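## Task

Place the five-hole strip on top of the red cube, then set a bolt through the strip's end hole so it sits in the red cube's hole. Don't let the strip, the cube or any bolt drop far or drop repeatedly. After release the strip may tilt and the bolt may lean, but the cube has to finish resting on the table with its hole facing up. Declare completion when done.

## Robot and tools

Robot: two six-joint arms, left_arm and right_arm, each ending in a two-pad parallel gripper. Scene frame: origin on the table surface, halfway between the arms' nominal mounts; +z points up, +x reaches out over the table, and left_arm sits on the +y side. Note that image left and right do not follow the arm names. Measured bases: left_arm at (-0.070, +0.396, 0) m, right_arm at (-0.020, -0.504, 0) m, each yawed very slightly.

Gripper geometry: the fingers point along the gripper's +z axis and close along its x axis. end_effector_position is the spot between the pads; fingertips extend 17.5 mm past it. A block on the wrist can protrude up to 12 cm toward the gripper's -y side and rotates with the gripper.

Frames in results: each arm's end_effector_position (m), end_effector_quat_wxyz and velocities are given in that arm's own base frame. Printed positions may be off by a few cm. Motion offsets are always taken along the axes of that arm's current Hand target.

execute_actions(actions, cameras): actions is a list of actions. Each action is a table of 1 to 15 rows, one row per 1/30 s step; if you give fewer than 15 rows, the last row is held for the rest. Each row is a single list of 18 numbers in [-1, 1] covering both arms: left dx, dy, dz, rx, ry, rz, left_gripper position, force_limit, speed, then the same nine for the right arm. dx..rz are an offset, not a pose. They are measured from the Hand target as it was when the action began, not from the previous row. 1.0 equals 0.6 m or 180 degrees. rx, ry, rz form one rotation vector. Six zeros means no new request for that arm. Gripper numbers are real commands every time (0 is a value), so resend the last values to keep a gripper unchanged. Images come back only when actions is empty or cameras names them.

Gripper numbers. position: +1 is fully open (50 mm); about -0.65 brings the pads together; -1 closes until the object stops the fingers. force_limit: -1 is about 20 N, 0 about 102 N, +1 about 185 N per pad. speed: -1 is 20 mm/s, 0 is 85, +1 is 150. force_limit and speed only take effect with a new position differing by at least 0.01. object_status: 0 moving, 1 blocked while opening, 2 blocked while closing (a grip), 3 reached the commanded spot or pads met (usually empty). Opening in mm is about (250 - position_measured) x 0.202.

move(target, speed, blend, stop_force, zero, blocking, cameras): target is either one 18-number row or a list of up to 15 rows. Every row is an offset from the same starting Hand targets, using the same scale as above. speed is path speed in m/s, 0.002 to 3.6, default 0.25; turn rate is capped at twice that in rad/s. blend is in metres and rounds off corners; 0 stops at each point. stop_force (N, 3 to 120) ends an arm's path when it feels that much push against its direction of travel. The arm then backs off a little, and that point becomes its Hand target. Leave stop_force out when lifting off a surface, and avoid it when the gripper rotates. zero (default true) re-zeros the force baseline before the move. blocking=false returns early but cannot be combined with stop_force. The result adds a move: line giving the ending, such as done (within 3 mm and 2 degrees), off_target, moving, held or fault, plus limits such as paced or held.

Other tools. wait(seconds, 0 to 3600) runs the scene without new commands. stop() brakes a running move. zoom_image(camera, region [x0, y0, x1, y1] in pixels, at most 504 each way) enlarges part of the latest image. zero_wrist_force(arm) resets that arm's force baseline. finished_scene(scene = the current scene's number) declares the job done, cannot be undone, and moves on.

Cameras: cam_high, cam_low, cam_left_wrist, cam_right_wrist, each 672x504.

Behaviour to know. Commanded orientation is clipped to within 32 degrees of the measured one per step. Grippers often stop short of their Hand target; send the remaining distance as an offset. Wrist force is read in the gripper's own axes; a push on a surface shows as force from the surface into the arm. While you write, the robot holds its last command and a running move keeps going.

Typical order: take a look with empty actions; open, descend and grip the strip (check status 2); lift, carry and lay it on the cube with its end hole over the cube's hole; release; grip a bolt upright; lower it slowly through the end hole into the cube; release and lift clear; check the images; then call finished_scene.

Avoid: dropping or flinging parts; releasing parts that are still moving; anything leaving the table. Don't knock the cube over, and keep its hole facing up. Don't command targets beyond a firm contact. The arms are stiff, and about 150 N (plus or minus 25 N) of outside force or joint torque past the load limits (wrists about 25.7 N m) stops the arm for 10 s. Keep the arms from touching each other, and never close one gripper on the other's fingers. Don't route paths near an arm's own base. Watch for MOTOR HOT readings (70 C); at 85 C the arm locks up.

Each tool is called after ">>>" as name(argument=value, ...) on one line, values as JSON.

## Session

>>> execute_actions(actions=[])

Scene clock: 0.00 s.
left_arm: end_effector_position=(+0.6921, -0.1936, +0.3498) position_measured=3 object_status=3 end_effector_quat_wxyz=(+0.021, +0.761, +0.641, -0.098) | right_arm: end_effector_position=(+0.8496, +0.5151, +0.1042) position_measured=3 object_status=3 end_effector_quat_wxyz=(+0.168, -0.623, +0.756, -0.106)
Joint positions: left_arm=[-0.389 -0.944 0.681 -1.254 -1.764 -0.215] | right_arm=[3.88 -2.847 -0.233 -1.3 1.346 -2.249]
Joint velocities: within noise
Joint torques (N m): no reading
Motor temperatures (°C): left_arm=[24 36 30 43 36 43] | right_arm=[28 28 35 40 38 42]
Wrist force (N): no reading
Wrist torque (N m): no reading
Wrist force, peak (N): no reading
Hand target: left_arm +0.6921, -0.1936, +0.3498; +0.021, +0.761, +0.641, -0.098 | right_arm +0.8496, +0.5151, +0.1042; +0.168, -0.623, +0.756, -0.106
Tool commands: left_gripper/position=+1.0 left_gripper/force_limit=+1.0 left_gripper/speed=+1.0 right_gripper/position=+1.0 right_gripper/force_limit=+1.0 right_gripper/speed=+1.0

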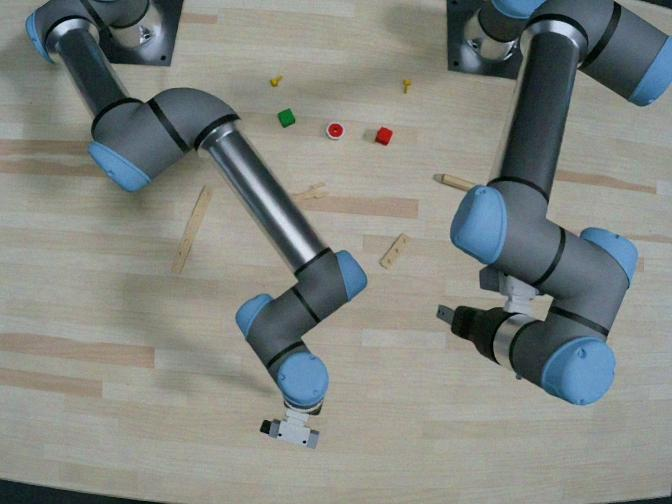

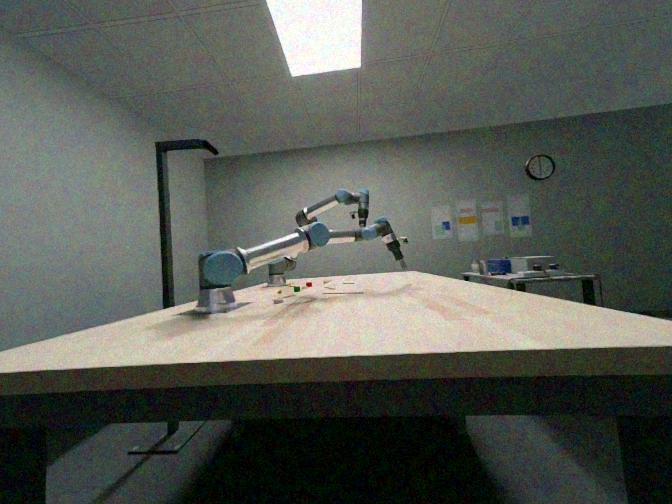

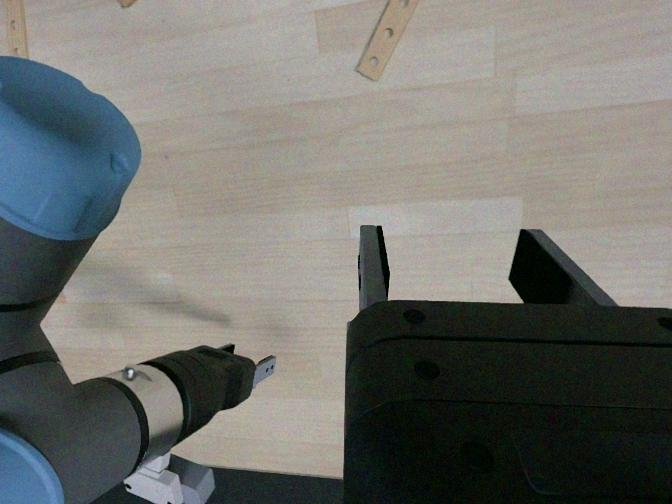

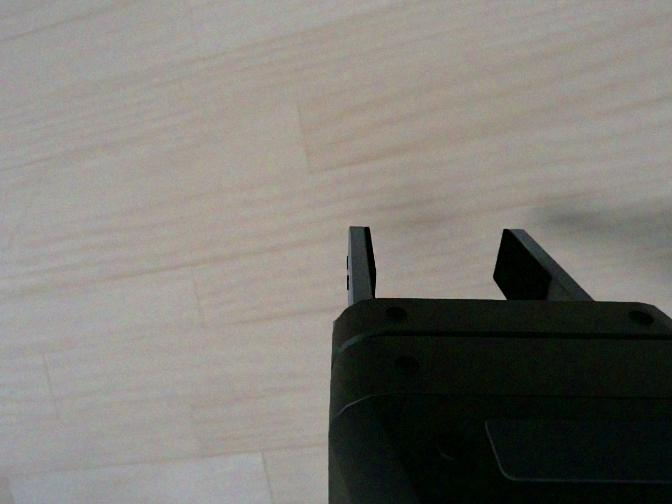

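>>> zoom_image(camera="cam_high", region=[160, 50, 480, 290])

>>> zoom_image(camera="cam_low", region=[250, 250, 400, 330])

Scaled by 1.575 from the camera's image (finer frame: 960x720).

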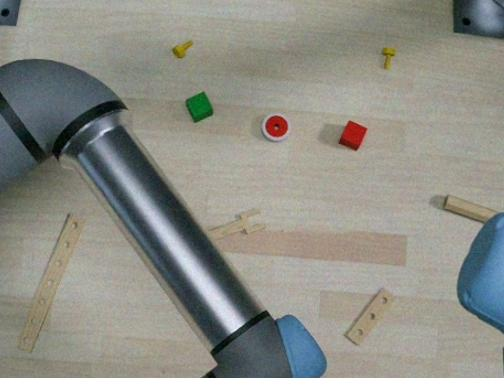

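Scaled by 3.360 from the camera's image (finer frame: 960x720).

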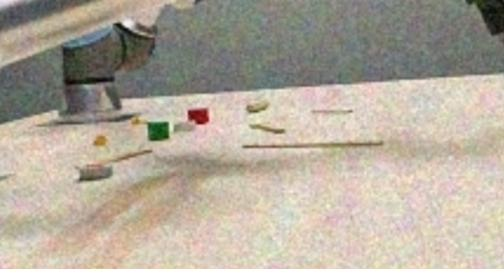

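>>> move(target=[-0.150,-0.432,0.051,-0.0347,0.0538,-0.054,1,1,1,0.593,0.167,-0.555,-0.124,0.028,-0.0604,1,1,1], speed=0.5, cameras=["all"])

Scene clock: 65.43 s.
left_arm: end_effector_position=(+0.4202, -0.2402, +0.3597) position_measured=3 object_status=3 end_effector_quat_wxyz=(+0.000, +0.707, +0.707, +0.000) | right_arm: end_effector_position=(+0.5711, +0.1705, +0.3302) position_measured=3 object_status=3 end_effector_quat_wxyz=(-0.001, +0.707, -0.707, +0.000)
Joint positions: left_arm=[-0.799 -1.631 1.549 -1.489 -1.57 -0.799] | right_arm=[3.657 -1.781 -1.332 -1.598 1.571 -2.626]
Joint torques (N m): left_arm=[-10.73 -29.24 -12.36 -0.72 2.62 -1.99] | right_arm=[-6.3 44.47 18 0.39 1.78 -2.28]
Wrist force (N): left_arm=[-0.2 0.1 0.2] | right_arm=[-0.2 -0.1 0.0]
Wrist torque (N m): left_arm=[0.04 0.02 0.10] | right_arm=[-0.09 0.09 -0.07]
Wrist force, peak (N): left_arm=[-0.5 -2.1 0.5] | right_arm=[1.7 1.5 -1.3]
Hand target: left_arm +0.4202, -0.2403, +0.3597; +0.000, +0.707, +0.707, +0.000 | right_arm +0.5710, +0.1704, +0.3303; -0.001, +0.707, -0.707, +0.000
Off the commanded pose: left_arm 0.000 m, 0 deg | right_arm 0.000 m, 0 deg.
move: done

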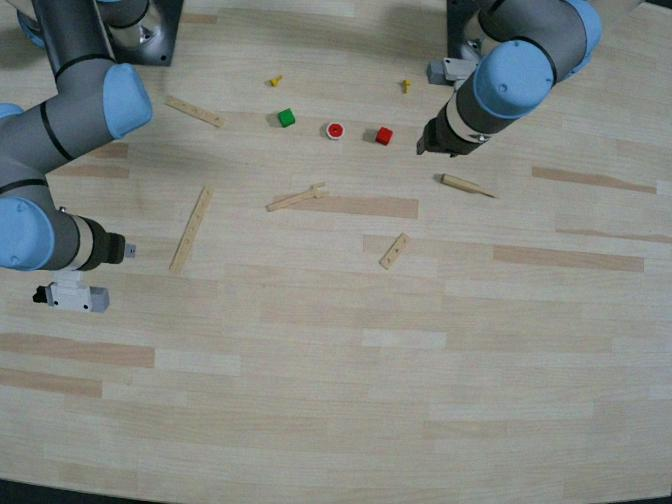

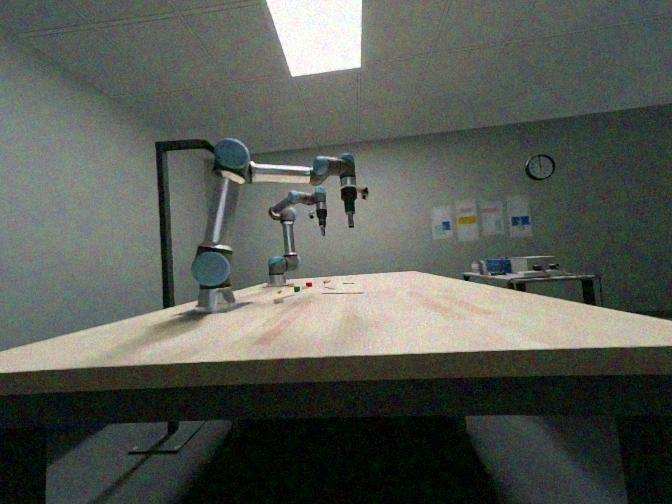

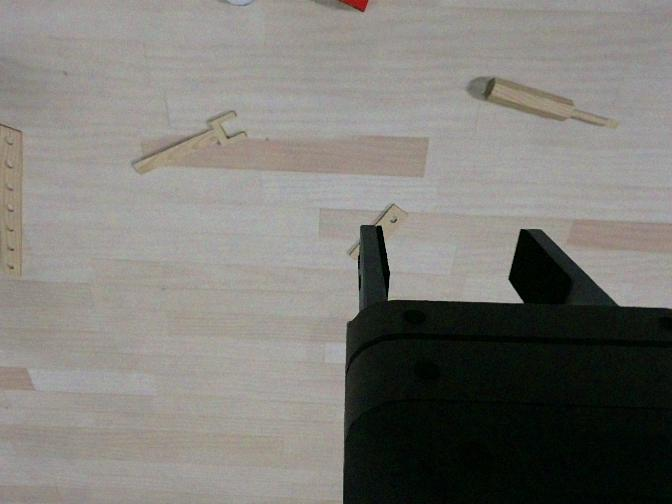

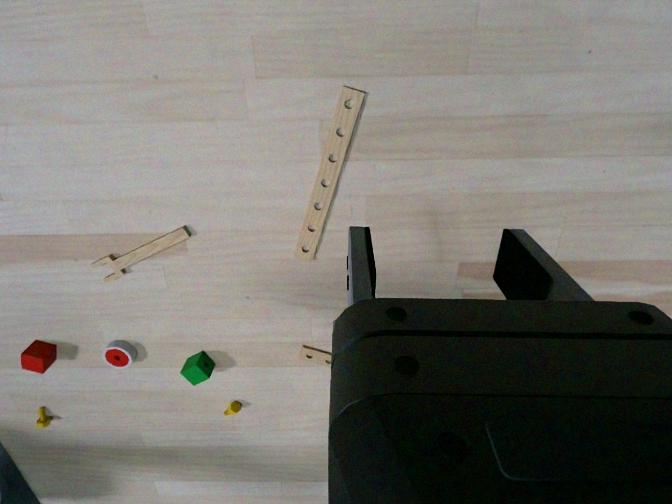

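>>> zoom_image(camera="cam_high", region=[150, 60, 450, 160])

>>> zoom_image(camera="cam_right_wrist", region=[0, 320, 340, 440])

Scaled by 1.680 from the camera's image (finer frame: 960x720).

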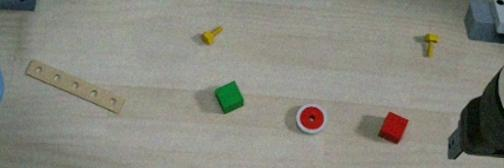

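Scaled by 1.482 from the camera's image (finer frame: 960x720).

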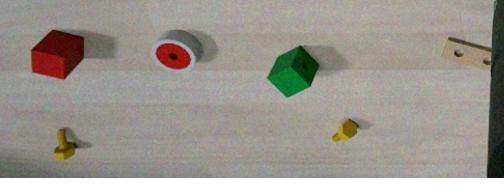

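>>> move(target=[-0.083,-0.133,0.1,0,0,1,1,1,1,0.1,0.45,0.05,0,0,0,1,1,1], speed=0.6, cameras=["all"])

>>> zoom_image(camera="cam_left_wrist", region=[200, 100, 400, 350])

>>> zoom_image(camera="cam_right_wrist", region=[180, 100, 380, 350])

Scene clock: 98.83 s.
left_arm: end_effector_position=(+0.3404, -0.2901, +0.2997) position_measured=3 object_status=3 end_effector_quat_wxyz=(+0.000, +0.707, -0.707, +0.000) | right_arm: end_effector_position=(+0.3010, +0.1104, +0.3001) position_measured=3 object_status=3 end_effector_quat_wxyz=(-0.001, +0.707, -0.707, +0.000)
Joint positions: left_arm=[-1.009 -1.723 1.784 -1.632 -1.57 2.132] | right_arm=[3.922 -1.081 -2.006 -1.624 1.571 -2.362]
Joint torques (N m): left_arm=[11.73 -9.87 -11.71 -6.19 -2.75 1.69] | right_arm=[6.66 13.73 17.39 0.3 -2.45 2.8]
Wrist force (N): left_arm=[-0.2 0.2 0.3] | right_arm=[0.1 -0.7 0.2]
Wrist torque (N m): left_arm=[0.02 0.00 -0.01] | right_arm=[-0.12 0.01 -0.17]
Wrist force, peak (N): left_arm=[-0.2 0.4 0.7] | right_arm=[-0.7 -1.3 0.1]
Hand target: left_arm +0.3405, -0.2901, +0.2997; +0.000, +0.707, -0.707, +0.000 | right_arm +0.3010, +0.1104, +0.3001; -0.001, +0.707, -0.707, +0.000
Off the commanded pose: left_arm 0.000 m, 0 deg | right_arm 0.000 m, 0 deg.
move: done

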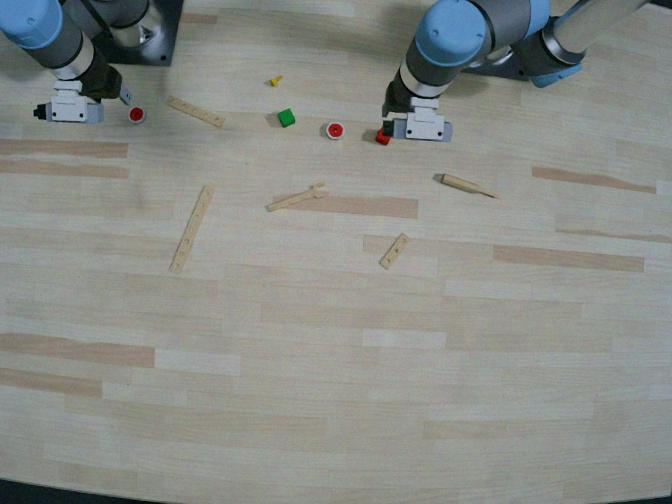

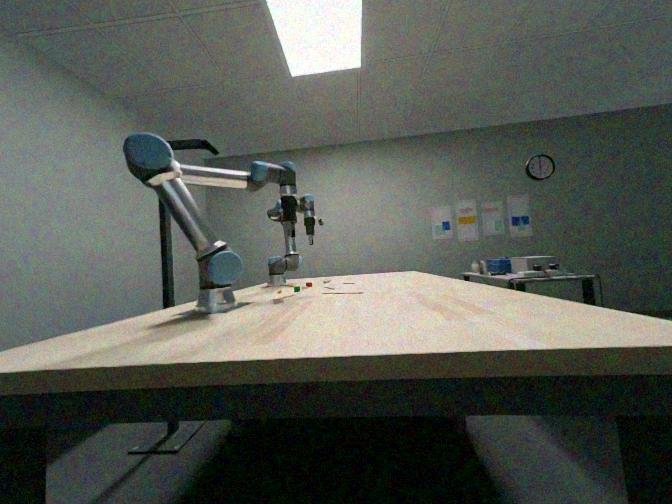

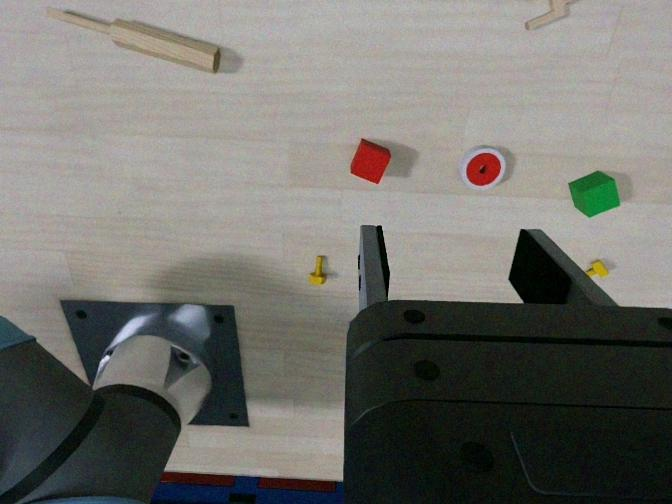

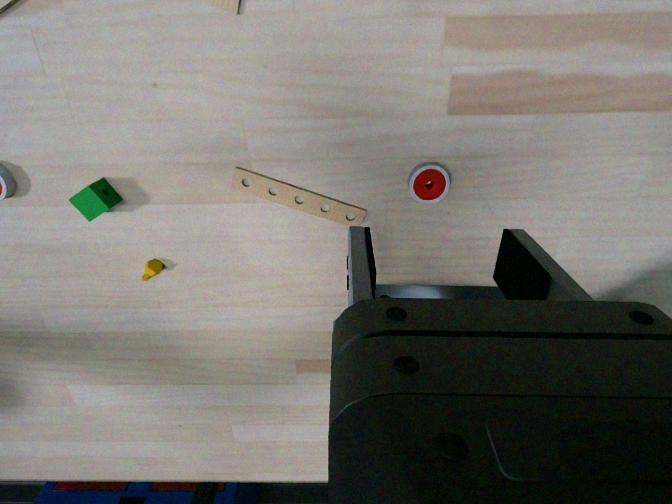

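Scaled by 2.016 from the camera's image (finer frame: 960x720).

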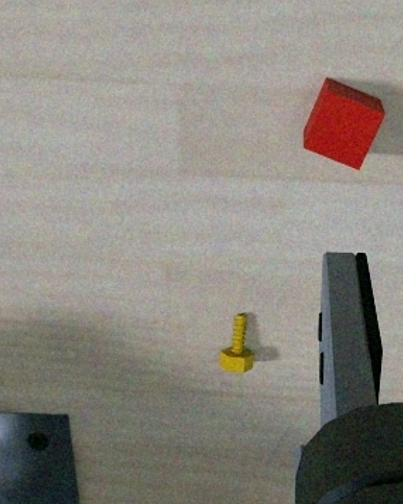

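Scaled by 2.016 from the camera's image (finer frame: 960x720).

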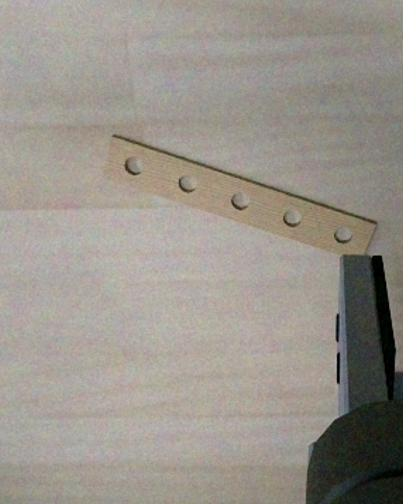

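>>> move(target=[-0.1,0.187,0.3,0,0,-0.75,1,1,1,-0.05,0.083,0.25,0,0,0,1,1,1], speed=0.6, cameras=["cam_high","cam_left_wrist","cam_right_wrist"])

Scene clock: 152.10 s.
left_arm: end_effector_position=(+0.2283, -0.2302, +0.1196) position_measured=3 object_status=3 end_effector_quat_wxyz=(+0.000, +0.924, +0.383, +0.000) | right_arm: end_effector_position=(+0.2513, +0.1405, +0.1501) position_measured=3 object_status=3 end_effector_quat_wxyz=(-0.001, +0.707, -0.707, +0.000)
Joint positions: left_arm=[-1.214 -1.938 2.416 -2.049 -1.57 -0.429] | right_arm=[4.133 -1.03 -2.417 -1.265 1.571 -2.151]
Joint torques (N m): left_arm=[-12.33 -14.11 -10.23 -5.71 2.48 -2.12] | right_arm=[6.34 -5.76 16.6 6.14 -2.16 2.52]
Wrist force (N): left_arm=[-0.3 0.0 0.1] | right_arm=[-0.1 -0.2 -0.5]
Wrist torque (N m): left_arm=[0.00 0.01 0.09] | right_arm=[-0.08 0.06 -0.17]
Wrist force, peak (N): left_arm=[-0.2 -0.8 1.0] | right_arm=[-0.3 -1.0 0.2]
Hand target: left_arm +0.2283, -0.2302, +0.1196; +0.000, +0.924, +0.383, +0.000 | right_arm +0.2513, +0.1405, +0.1500; -0.001, +0.707, -0.707, +0.000
Off the commanded pose: left_arm 0.000 m, 0 deg | right_arm 0.000 m, 0 deg.
move: done

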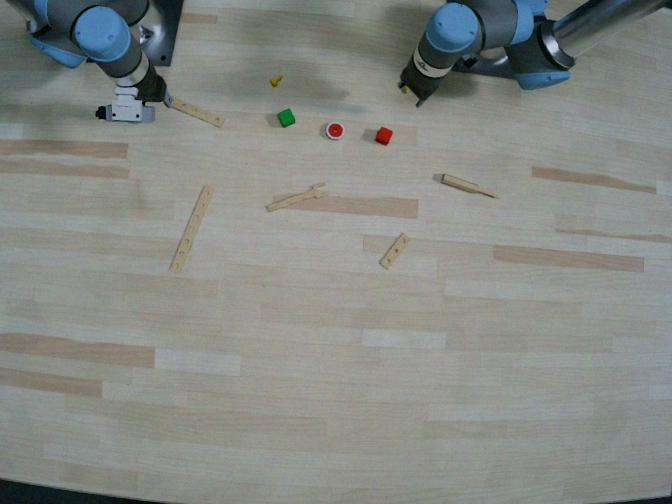

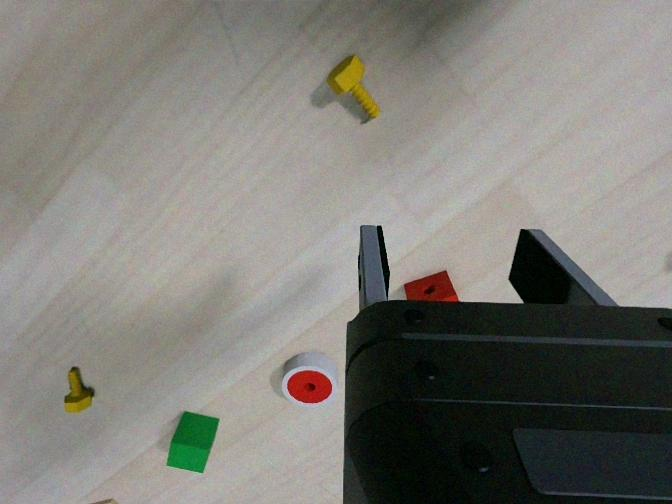

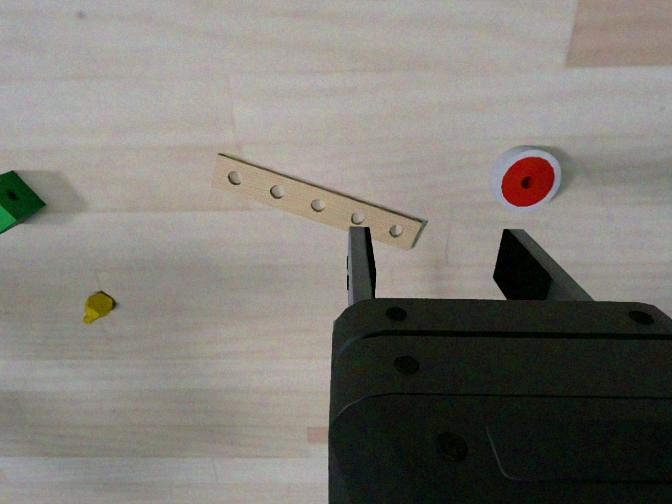

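>>> zoom_image(camera="cam_left_wrist", region=[300, 30, 520, 310])

>>> zoom_image(camera="cam_high", region=[360, 60, 430, 150])

Scaled by 1.800 from the camera's image (finer frame: 960x720).

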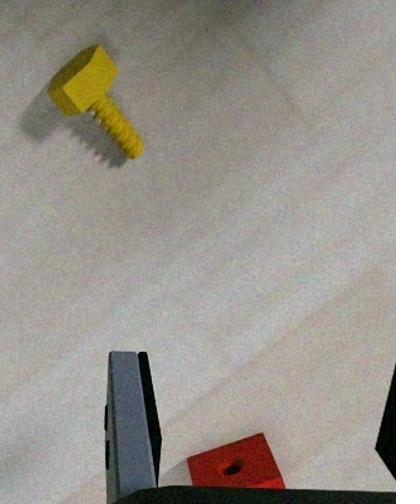

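Scaled by 5.600 from the camera's image (finer frame: 960x720).

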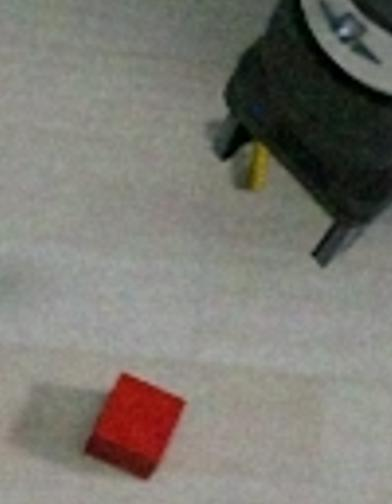

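>>> move(target=[[0.495,0.024,-0.333,0,0,0,1,1,1,-0.433,0,-0.167,-0.055,0.261,-0.830,1,1,1],[0.495,0.024,-0.333,0,0,0,1,1,1,-0.879,0.173,0.0,-0.055,0.261,-0.830,1,1,1],[0.495,0.024,-0.333,0,0,0,1,1,1,-0.879,0.173,0.077,-0.055,0.261,-0.830,1,1,1]], speed=0.5, blend=[0.05,0.03,0], cameras=["cam_high","cam_left_wrist","cam_right_wrist"])

Scene clock: 227.07 s.
left_arm: end_effector_position=(+0.4482, -0.0302, +0.3196) position_measured=3 object_status=3 end_effector_quat_wxyz=(+0.000, +0.924, +0.383, +0.000) | right_arm: end_effector_position=(+0.1474, +0.6679, +0.1045) position_measured=3 object_status=3 end_effector_quat_wxyz=(+0.251, +0.801, +0.518, +0.164)
Joint positions: left_arm=[-0.369 -1.72 1.73 -1.582 -1.57 0.416] | right_arm=[4.88 -2.226 -1.299 -1.555 1.073 -4.028]
Joint torques (N m): left_arm=[10.29 -10.42 -34.32 -0.8 -2.55 1.72] | right_arm=[-6.78 45.96 31.32 5.04 0.74 -2.13]
Wrist force (N): left_arm=[-0.3 0.0 0.2] | right_arm=[-0.9 -1.5 -0.2]
Wrist torque (N m): left_arm=[-0.03 0.04 -0.02] | right_arm=[-0.28 0.25 -0.30]
Wrist force, peak (N): left_arm=[-1.0 -0.2 0.6] | right_arm=[0.3 -3.5 1.1]
Hand target: left_arm +0.4482, -0.0302, +0.3196; +0.000, +0.924, +0.383, +0.000 | right_arm +0.1474, +0.6680, +0.1044; +0.251, +0.801, +0.518, +0.164
Off the commanded pose: left_arm 0.000 m, 0 deg | right_arm 0.000 m, 0 deg.
move: done; blend cut to 0.0231 m at target 2

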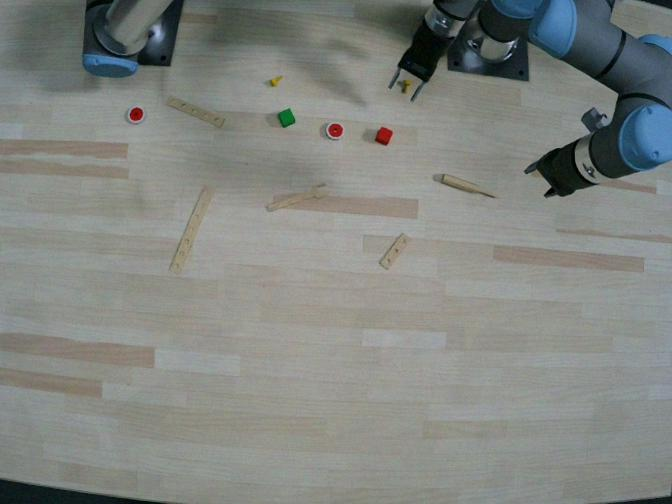

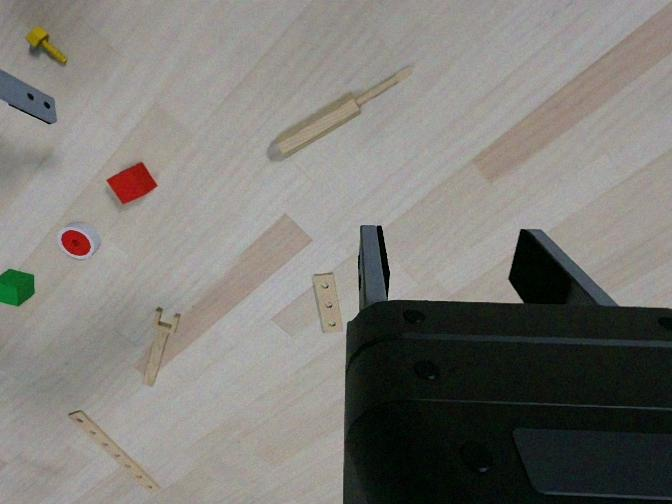

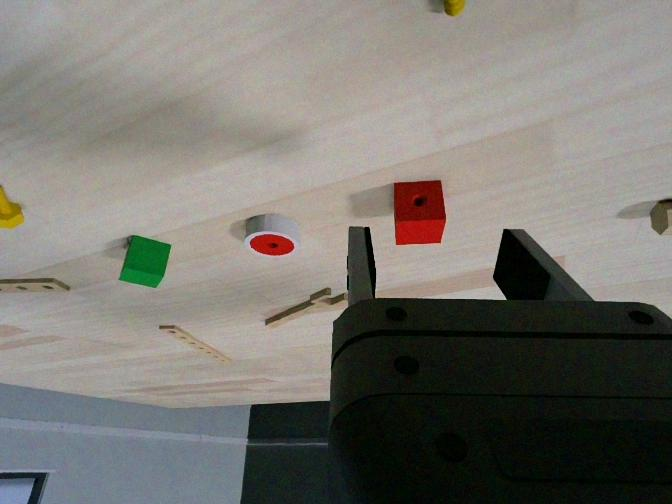

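>>> move(target=[0,0,0,0,0,0,1,1,1,0.017,0.02,0.075,0,0,0,1,1,1], speed=0.3, cameras=["cam_right_wrist"])

Scene clock: 239.23 s.
left_arm: end_effector_position=(+0.4482, -0.0302, +0.3196) position_measured=3 object_status=3 end_effector_quat_wxyz=(+0.000, +0.924, +0.383, +0.000) | right_arm: end_effector_position=(+0.1840, +0.6628, +0.0745) position_measured=3 object_status=3 end_effector_quat_wxyz=(+0.251, +0.801, +0.518, +0.164)
Joint positions: left_arm=[-0.369 -1.72 1.73 -1.582 -1.57 0.416] | right_arm=[4.831 -2.248 -1.351 -1.455 1.056 -4.081]
Joint torques (N m): left_arm=[11.05 -9.95 -35.11 -0.86 -2.59 1.62] | right_arm=[-8.28 44.88 15.2 5.31 -3.3 -2.15]
Wrist force (N): left_arm=[-0.2 0.0 0.4] | right_arm=[-0.5 -1.3 -0.2]
Wrist torque (N m): left_arm=[-0.01 0.03 -0.01] | right_arm=[-0.22 0.15 -0.18]
Wrist force, peak (N): left_arm=[-0.5 0.0 0.3] | right_arm=[-0.6 -1.7 -2.3]
Hand target: left_arm +0.4482, -0.0302, +0.3196; +0.000, +0.924, +0.383, +0.000 | right_arm +0.1841, +0.6628, +0.0744; +0.251, +0.801, +0.518, +0.164
Off the commanded pose: left_arm 0.000 m, 0 deg | right_arm 0.000 m, 0 deg.
move: done

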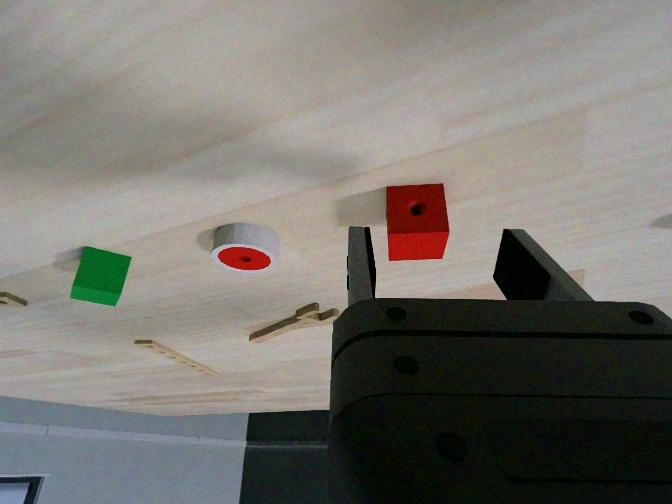

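>>> move(target=[0,0,0,0,0,0,1,1,1,0.0067,0.01,0.108,0,0,0,1,1,1], speed=0.2, stop_force=12, cameras=["cam_right_wrist"])

Scene clock: 251.47 s.
left_arm: end_effector_position=(+0.4482, -0.0302, +0.3196) position_measured=3 object_status=3 end_effector_quat_wxyz=(+0.000, +0.924, +0.383, +0.000) | right_arm: end_effector_position=(+0.2241, +0.6494, +0.0247) position_measured=3 object_status=3 end_effector_quat_wxyz=(+0.251, +0.801, +0.518, +0.164)
Joint positions: left_arm=[-0.369 -1.72 1.73 -1.582 -1.57 0.416] | right_arm=[4.776 -2.288 -1.433 -1.302 1.039 -4.141]
Joint torques (N m): left_arm=[10.83 -10.25 -34.01 -0.99 -2.65 1.23] | right_arm=[-7.16 43.8 13.71 5.09 -3.02 -2.52]
Wrist force (N): left_arm=[-0.1 0.1 0.2] | right_arm=[-0.6 -1.0 -0.4]
Wrist torque (N m): left_arm=[0.01 0.02 -0.02] | right_arm=[-0.20 0.19 -0.16]
Wrist force, peak (N): left_arm=[-0.2 0.3 0.4] | right_arm=[-0.7 -1.4 -1.6]
Hand target: left_arm +0.4482, -0.0302, +0.3196; +0.000, +0.924, +0.383, +0.000 | right_arm +0.2241, +0.6494, +0.0247; +0.251, +0.801, +0.518, +0.164
Off the commanded pose: left_arm 0.000 m, 0 deg | right_arm 0.000 m, 0 deg.
move: done

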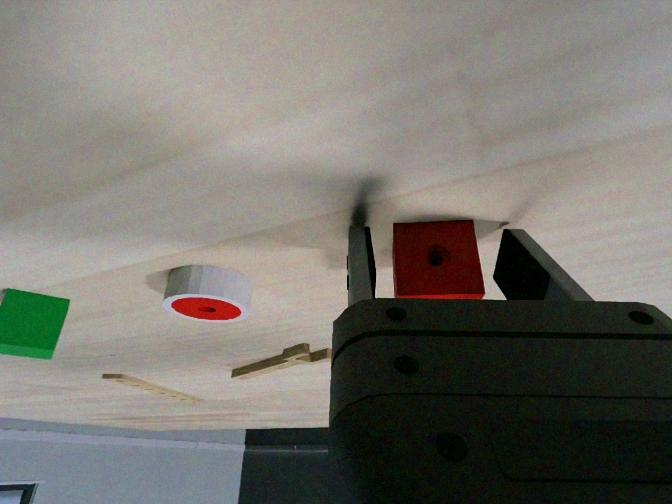

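>>> move(target=[0,0,0,0,0,0,1,1,1,0,0,0,0,0,0,-1,-0.9,-0.5], cameras=["cam_right_wrist"])

Scene clock: 256.17 s.
left_arm: end_effector_position=(+0.4482, -0.0302, +0.3196) position_measured=3 object_status=3 end_effector_quat_wxyz=(+0.000, +0.924, +0.383, +0.000) | right_arm: end_effector_position=(+0.2241, +0.6494, +0.0247) position_measured=99 object_status=2 end_effector_quat_wxyz=(+0.251, +0.801, +0.518, +0.164)
Joint positions: left_arm=[-0.369 -1.72 1.73 -1.582 -1.57 0.416] | right_arm=[4.776 -2.288 -1.433 -1.302 1.039 -4.141]
Joint torques (N m): left_arm=[11.12 -10.95 -33.97 -0.83 -2.66 1.41] | right_arm=[-7.53 46.09 12.98 5 -3.06 -2.17]
Wrist force (N): left_arm=[-0.3 0.2 0.2] | right_arm=[-0.7 -0.5 -0.9]
Wrist torque (N m): left_arm=[0.01 0.05 -0.02] | right_arm=[-0.21 0.12 -0.16]
Wrist force, peak (N): left_arm=[-0.3 0.2 0.5] | right_arm=[-0.8 -1.5 -0.6]
Hand target: left_arm +0.4482, -0.0302, +0.3196; +0.000, +0.924, +0.383, +0.000 | right_arm +0.2241, +0.6494, +0.0247; +0.251, +0.801, +0.518, +0.164
Off the commanded pose: left_arm 0.000 m, 0 deg | right_arm 0.000 m, 0 deg.
move: done

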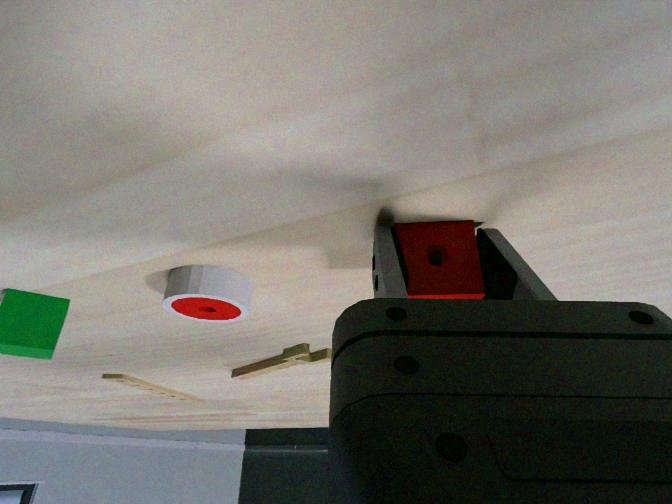

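>>> move(target=[[0,0,0,0,0,0,1,1,1,0,0.0955,-0.1365,0,0,0,-1,-0.9,-0.5],[0,0,0,0,0,0,1,1,1,0.044,0.598,0.163,0.322,0.115,0.653,-1,-0.9,-0.5],[0,0,0,0,0,0,1,1,1,0.044,0.522,0.272,0.322,0.115,0.653,-1,-0.9,-0.5]], speed=0.5, blend=[0.02,0.02,0], cameras=["cam_high","cam_left_wrist","cam_right_wrist"])

Scene clock: 283.97 s.
left_arm: end_effector_position=(+0.4482, -0.0302, +0.3196) position_measured=3 object_status=3 end_effector_quat_wxyz=(+0.000, +0.924, +0.383, +0.000) | right_arm: end_effector_position=(+0.5544, +0.5301, +0.0702) position_measured=99 object_status=2 end_effector_quat_wxyz=(-0.427, +0.819, -0.340, +0.177)
Joint positions: left_arm=[-0.369 -1.72 1.73 -1.582 -1.57 0.416] | right_arm=[4.139 -2.306 -1.885 0.429 1.397 -3.017]
Joint torques (N m): left_arm=[9.89 -11.65 -35.21 -0.77 -2.7 1.24] | right_arm=[-6.14 40.69 21.65 6.89 -2.33 2.59]
Wrist force (N): left_arm=[-0.2 -0.1 0.2] | right_arm=[-0.3 1.0 1.3]
Wrist torque (N m): left_arm=[-0.03 0.02 -0.02] | right_arm=[0.21 0.12 0.02]
Wrist force, peak (N): left_arm=[-0.3 0.3 0.4] | right_arm=[0.0 3.7 2.3]
Hand target: left_arm +0.4482, -0.0302, +0.3196; +0.000, +0.924, +0.383, +0.000 | right_arm +0.5544, +0.5301, +0.0701; -0.427, +0.819, -0.340, +0.177
Off the commanded pose: left_arm 0.000 m, 0 deg | right_arm 0.000 m, 0 deg.
move: done

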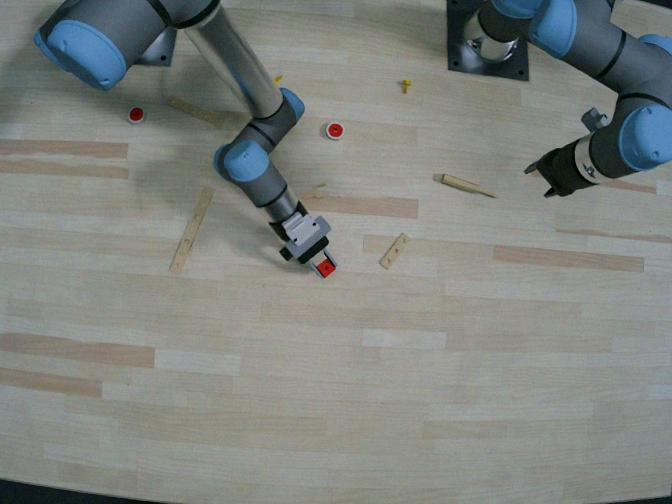

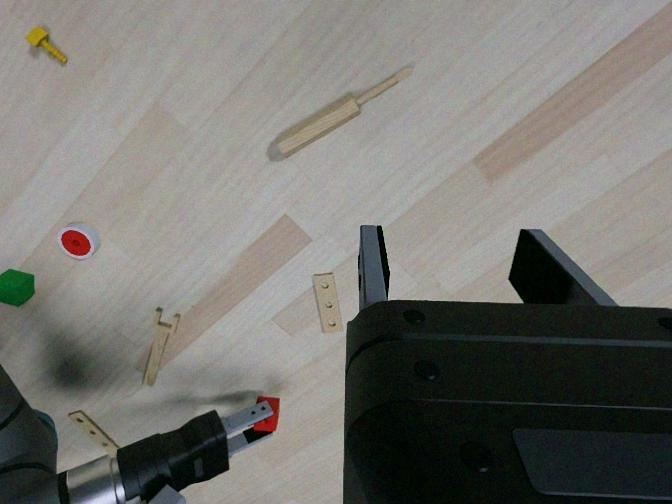

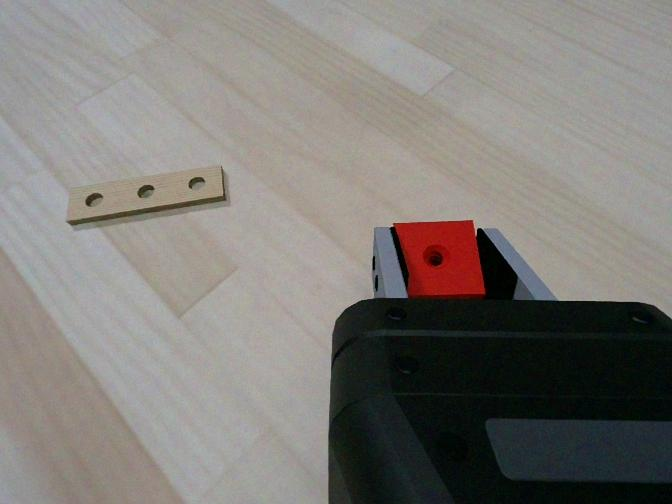

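>>> move(target=[0,0,0,0,0,0,1,1,1,0,0.0819,0.0573,0,0,0,-1,-0.9,-0.5], speed=0.03, stop_force=6, cameras=["cam_right_wrist"])

Scene clock: 293.80 s.
left_arm: end_effector_position=(+0.4482, -0.0302, +0.3196) position_measured=3 object_status=3 end_effector_quat_wxyz=(+0.000, +0.924, +0.383, +0.000) | right_arm: end_effector_position=(+0.5544, +0.5301, +0.0344) position_measured=101 object_status=2 end_effector_quat_wxyz=(-0.427, +0.819, -0.340, +0.177)
Joint positions: left_arm=[-0.369 -1.72 1.73 -1.582 -1.57 0.416] | right_arm=[4.139 -2.385 -1.875 0.498 1.397 -3.016]
Joint torques (N m): left_arm=[10.11 -11.42 -34.87 -0.93 -2.67 1.49] | right_arm=[0.36 57.04 7.04 0.8 1.36 0.97]
Wrist force (N): left_arm=[-0.2 0.3 0.1] | right_arm=[-0.5 1.1 1.4]
Wrist torque (N m): left_arm=[0.03 0.04 -0.02] | right_arm=[0.23 0.15 0.02]
Wrist force, peak (N): left_arm=[-0.4 0.0 0.4] | right_arm=[4.4 -11.8 -10.9]
Hand target: left_arm +0.4482, -0.0302, +0.3196; +0.000, +0.924, +0.383, +0.000 | right_arm +0.5544, +0.5301, +0.0344; -0.427, +0.819, -0.340, +0.177 (not the last commanded pose)
Off the commanded pose: left_arm 0.000 m, 0 deg | right_arm 0.024 m, 0 deg.
move: contact (right_arm)

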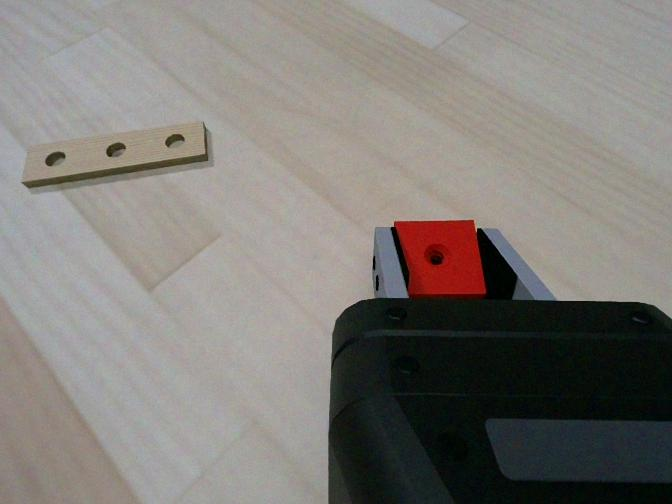

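>>> move(target=[[0,0,0,0,0,0,1,1,1,0,0.0008,0.0005,0,0,0,1,-0.9,-0.7],[0,0,0,0,0,0,1,1,1,0,0,-0.12,0,0,0,1,-0.9,-0.7],[0,0,0,0,0,0,1,1,1,0.678,0.098,-0.913,-0.300,-0.0695,-0.133,1,-0.9,-0.7]], speed=[0.05,0.15,0.6], blend=[0,0.02,0], cameras=["cam_high"])

>>> move(target=[[-0.552,0.438,0.033,0,-0.287,0.912,1,1,1,0,0,0,0,0,0,1,-0.9,-0.7],[-0.926,0.424,0.35,0,-0.287,0.912,1,1,1,0,0,0,0,0,0,1,-0.9,-0.7]], speed=0.6, blend=[0.05,0], cameras=["cam_high","cam_left_wrist","cam_right_wrist"])

Scene clock: 374.93 s.
left_arm: end_effector_position=(+0.4482, -0.0302, +0.3196) position_measured=3 object_status=3 end_effector_quat_wxyz=(+0.000, +0.924, +0.383, +0.000) | right_arm: end_effector_position=(+0.4998, -0.0991, +0.2992) position_measured=3 object_status=3 end_effector_quat_wxyz=(-0.001, +0.986, -0.166, +0.000)
Joint positions: left_arm=[-0.369 -1.72 1.73 -1.582 -1.57 0.416] | right_arm=[3.209 -1.574 -1.642 -1.497 1.574 -4.311]
Joint torques (N m): left_arm=[9.93 -12.37 -34.65 -1.06 -2.79 1.34] | right_arm=[-7.86 20.39 31.97 0.56 -1.9 -2.42]
Wrist force (N): left_arm=[-0.3 -0.2 0.0] | right_arm=[-0.5 -0.4 -0.4]
Wrist torque (N m): left_arm=[-0.03 0.05 -0.02] | right_arm=[-0.10 0.09 -0.06]
Wrist force, peak (N): left_arm=[-0.4 0.0 0.4] | right_arm=[-2.4 0.6 2.8]
Hand target: left_arm +0.4482, -0.0302, +0.3196; +0.000, +0.924, +0.383, +0.000 | right_arm +0.4998, -0.0991, +0.2992; -0.001, +0.986, -0.166, -0.001
Off the commanded pose: left_arm 0.000 m, 0 deg | right_arm 0.000 m, 0 deg.
move: done

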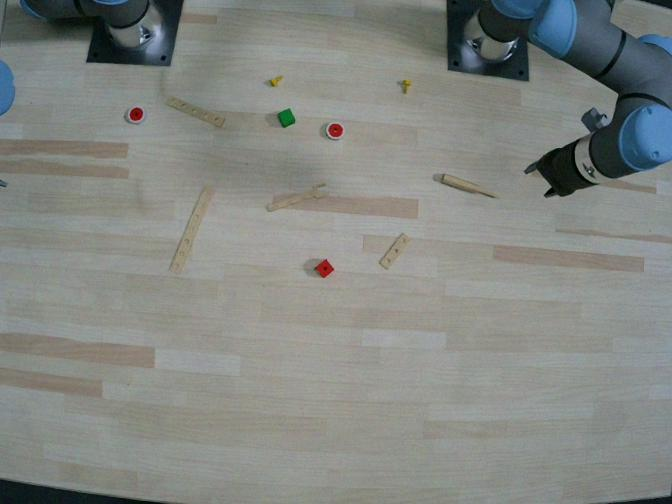

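Scene clock: 378.77 s.
left_arm: end_effector_position=(+0.2359, -0.6030, +0.1094) position_measured=3 object_status=3 end_effector_quat_wxyz=(-0.114, -0.428, +0.853, +0.277) | right_arm: end_effector_position=(+0.4998, -0.0991, +0.2992) position_measured=3 object_status=3 end_effector_quat_wxyz=(-0.001, +0.986, -0.166, -0.001)
Joint positions: left_arm=[-1.281 -0.78 1.009 -1.269 -1.883 2.586] | right_arm=[3.209 -1.574 -1.642 -1.497 1.574 -4.311]
Joint torques (N m): left_arm=[-9.94 -45.26 -32.97 -4.39 -3.17 -1.73] | right_arm=[-6.76 19.93 34.08 0.21 -1.83 -2.3]
Wrist force (N): left_arm=[-0.8 0.7 1.3] | right_arm=[-0.7 -0.4 -0.7]
Wrist torque (N m): left_arm=[0.22 0.08 0.31] | right_arm=[-0.09 0.13 -0.06]
Wrist force, peak (N): left_arm=[2.2 0.0 3.2] | right_arm=[-1.0 -0.7 -0.6]
Hand target: left_arm +0.2359, -0.6031, +0.1093; -0.114, -0.428, +0.853, +0.277 | right_arm +0.4998, -0.0991, +0.2992; -0.001, +0.986, -0.166, -0.001
Off the commanded pose: left_arm 0.000 m, 0 deg | right_arm 0.000 m, 0 deg.
move: done

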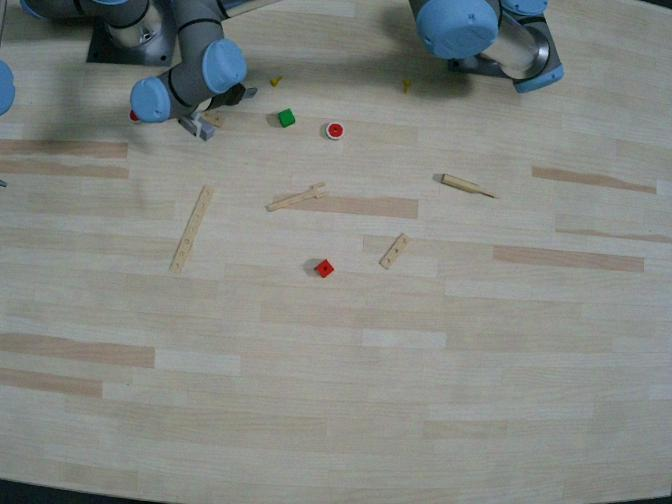

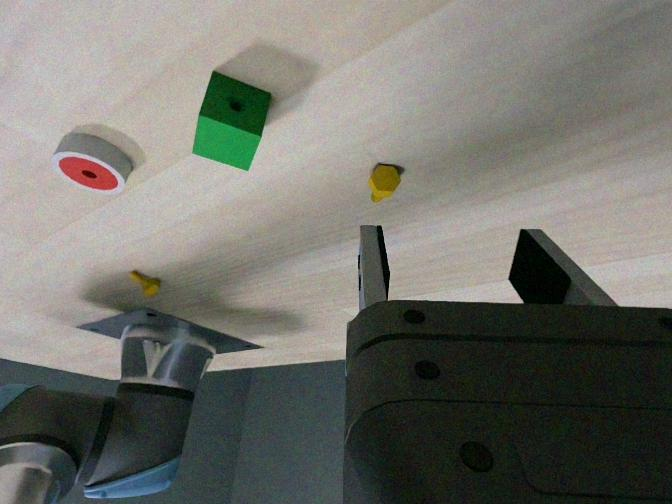

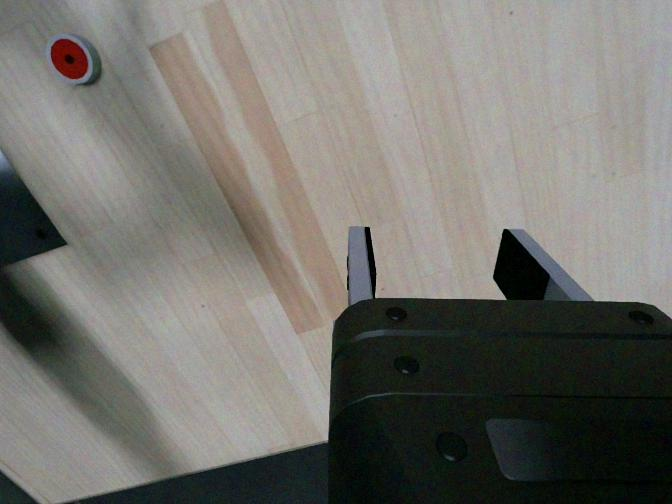

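>>> zoom_image(camera="cam_left_wrist", region=[350, 145, 430, 215])

Scaled by 6.300 from the camera's image (finer frame: 960x720).

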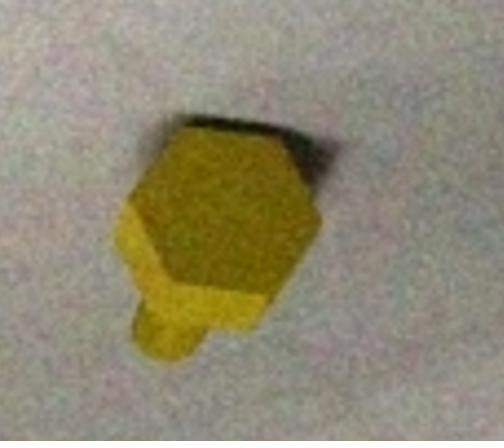

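>>> move(target=[-0.0005,0.0115,0.099,0,-0.032,0.0455,1,1,1,0,0,0,0,0,0,1,-0.9,-0.7], speed=0.3, cameras=["cam_left_wrist"])

>>> zoom_image(camera="cam_left_wrist", region=[340, 140, 520, 310])

Scene clock: 408.23 s.
left_arm: end_effector_position=(+0.2058, -0.5774, +0.0646) position_measured=3 object_status=3 end_effector_quat_wxyz=(-0.091, -0.352, +0.886, +0.289) | right_arm: end_effector_position=(+0.4998, -0.0991, +0.2992) position_measured=3 object_status=3 end_effector_quat_wxyz=(-0.001, +0.986, -0.166, -0.001)
Joint positions: left_arm=[-1.34 -0.809 1.175 -1.37 -1.826 2.691] | right_arm=[3.209 -1.574 -1.642 -1.497 1.574 -4.311]
Joint torques (N m): left_arm=[-11.98 -59.57 -9.02 -4.11 2.3 1.36] | right_arm=[-6.5 19.46 34.78 0.29 -1.95 -2.23]
Wrist force (N): left_arm=[-0.9 0.9 1.1] | right_arm=[-0.4 -0.2 -0.5]
Wrist torque (N m): left_arm=[0.23 0.07 0.23] | right_arm=[-0.07 0.07 -0.06]
Wrist force, peak (N): left_arm=[-0.3 0.8 2.3] | right_arm=[-0.7 -0.4 -1.0]
Hand target: left_arm +0.2058, -0.5773, +0.0645; -0.091, -0.352, +0.886, +0.289 | right_arm +0.4998, -0.0991, +0.2992; -0.001, +0.986, -0.166, -0.001
Off the commanded pose: left_arm 0.000 m, 0 deg | right_arm 0.000 m, 0 deg.
move: done

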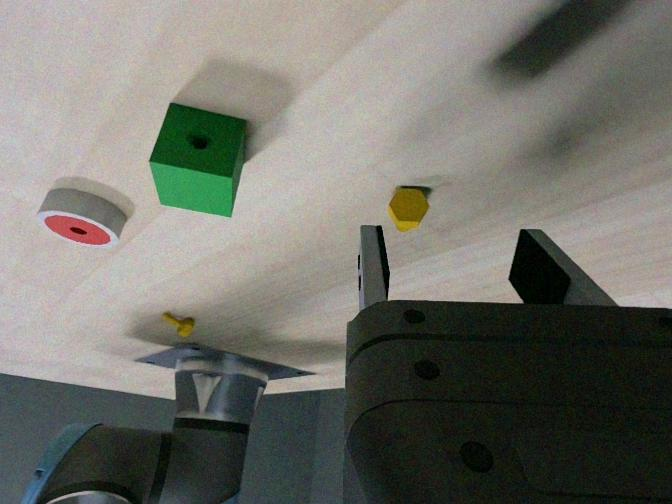

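Scaled by 2.800 from the camera's image (finer frame: 960x720).

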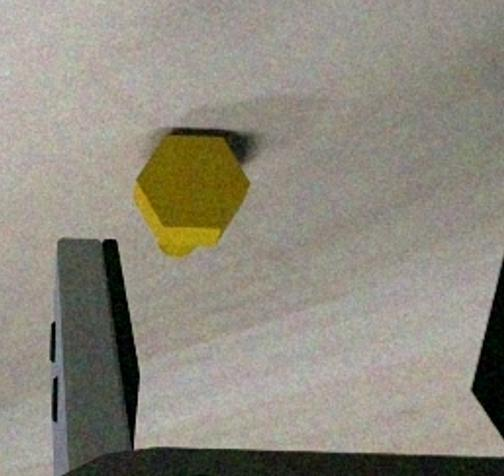

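>>> move(target=[0,0.006,0.087,0,0,0,1,1,1,0,0,0,0,0,0,1,-0.9,-0.7], speed=0.15, stop_force=10, cameras=["cam_left_wrist"])

>>> zoom_image(camera="cam_left_wrist", region=[340, 200, 540, 310])

Scene clock: 415.57 s.
left_arm: end_effector_position=(+0.1847, -0.5519, +0.0240) position_measured=3 object_status=3 end_effector_quat_wxyz=(-0.091, -0.352, +0.886, +0.289) | right_arm: end_effector_position=(+0.4998, -0.0991, +0.2992) position_measured=3 object_status=3 end_effector_quat_wxyz=(-0.001, +0.986, -0.166, -0.001)
Joint positions: left_arm=[-1.36 -0.839 1.345 -1.515 -1.837 2.673] | right_arm=[3.209 -1.574 -1.642 -1.497 1.574 -4.311]
Joint torques (N m): left_arm=[-10.6 -59.04 -7.49 -4.12 -2.96 -1.68] | right_arm=[-7.28 19.95 33.2 0.3 -1.99 -2.09]
Wrist force (N): left_arm=[-1.1 0.7 0.9] | right_arm=[-0.4 -0.5 -0.6]
Wrist torque (N m): left_arm=[0.21 0.10 0.31] | right_arm=[-0.11 0.07 -0.05]
Wrist force, peak (N): left_arm=[-0.9 0.6 2.1] | right_arm=[-0.5 -0.5 -1.2]
Hand target: left_arm +0.1847, -0.5519, +0.0240; -0.091, -0.352, +0.886, +0.289 | right_arm +0.4998, -0.0991, +0.2992; -0.001, +0.986, -0.166, -0.001
Off the commanded pose: left_arm 0.000 m, 0 deg | right_arm 0.000 m, 0 deg.
move: done

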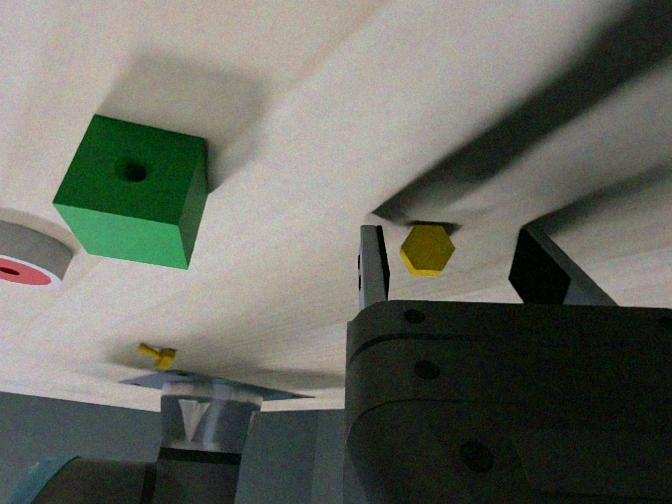

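Scaled by 2.520 from the camera's image (finer frame: 960x720).

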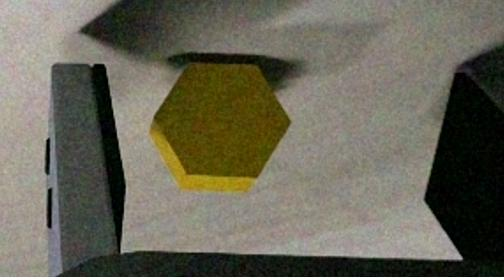

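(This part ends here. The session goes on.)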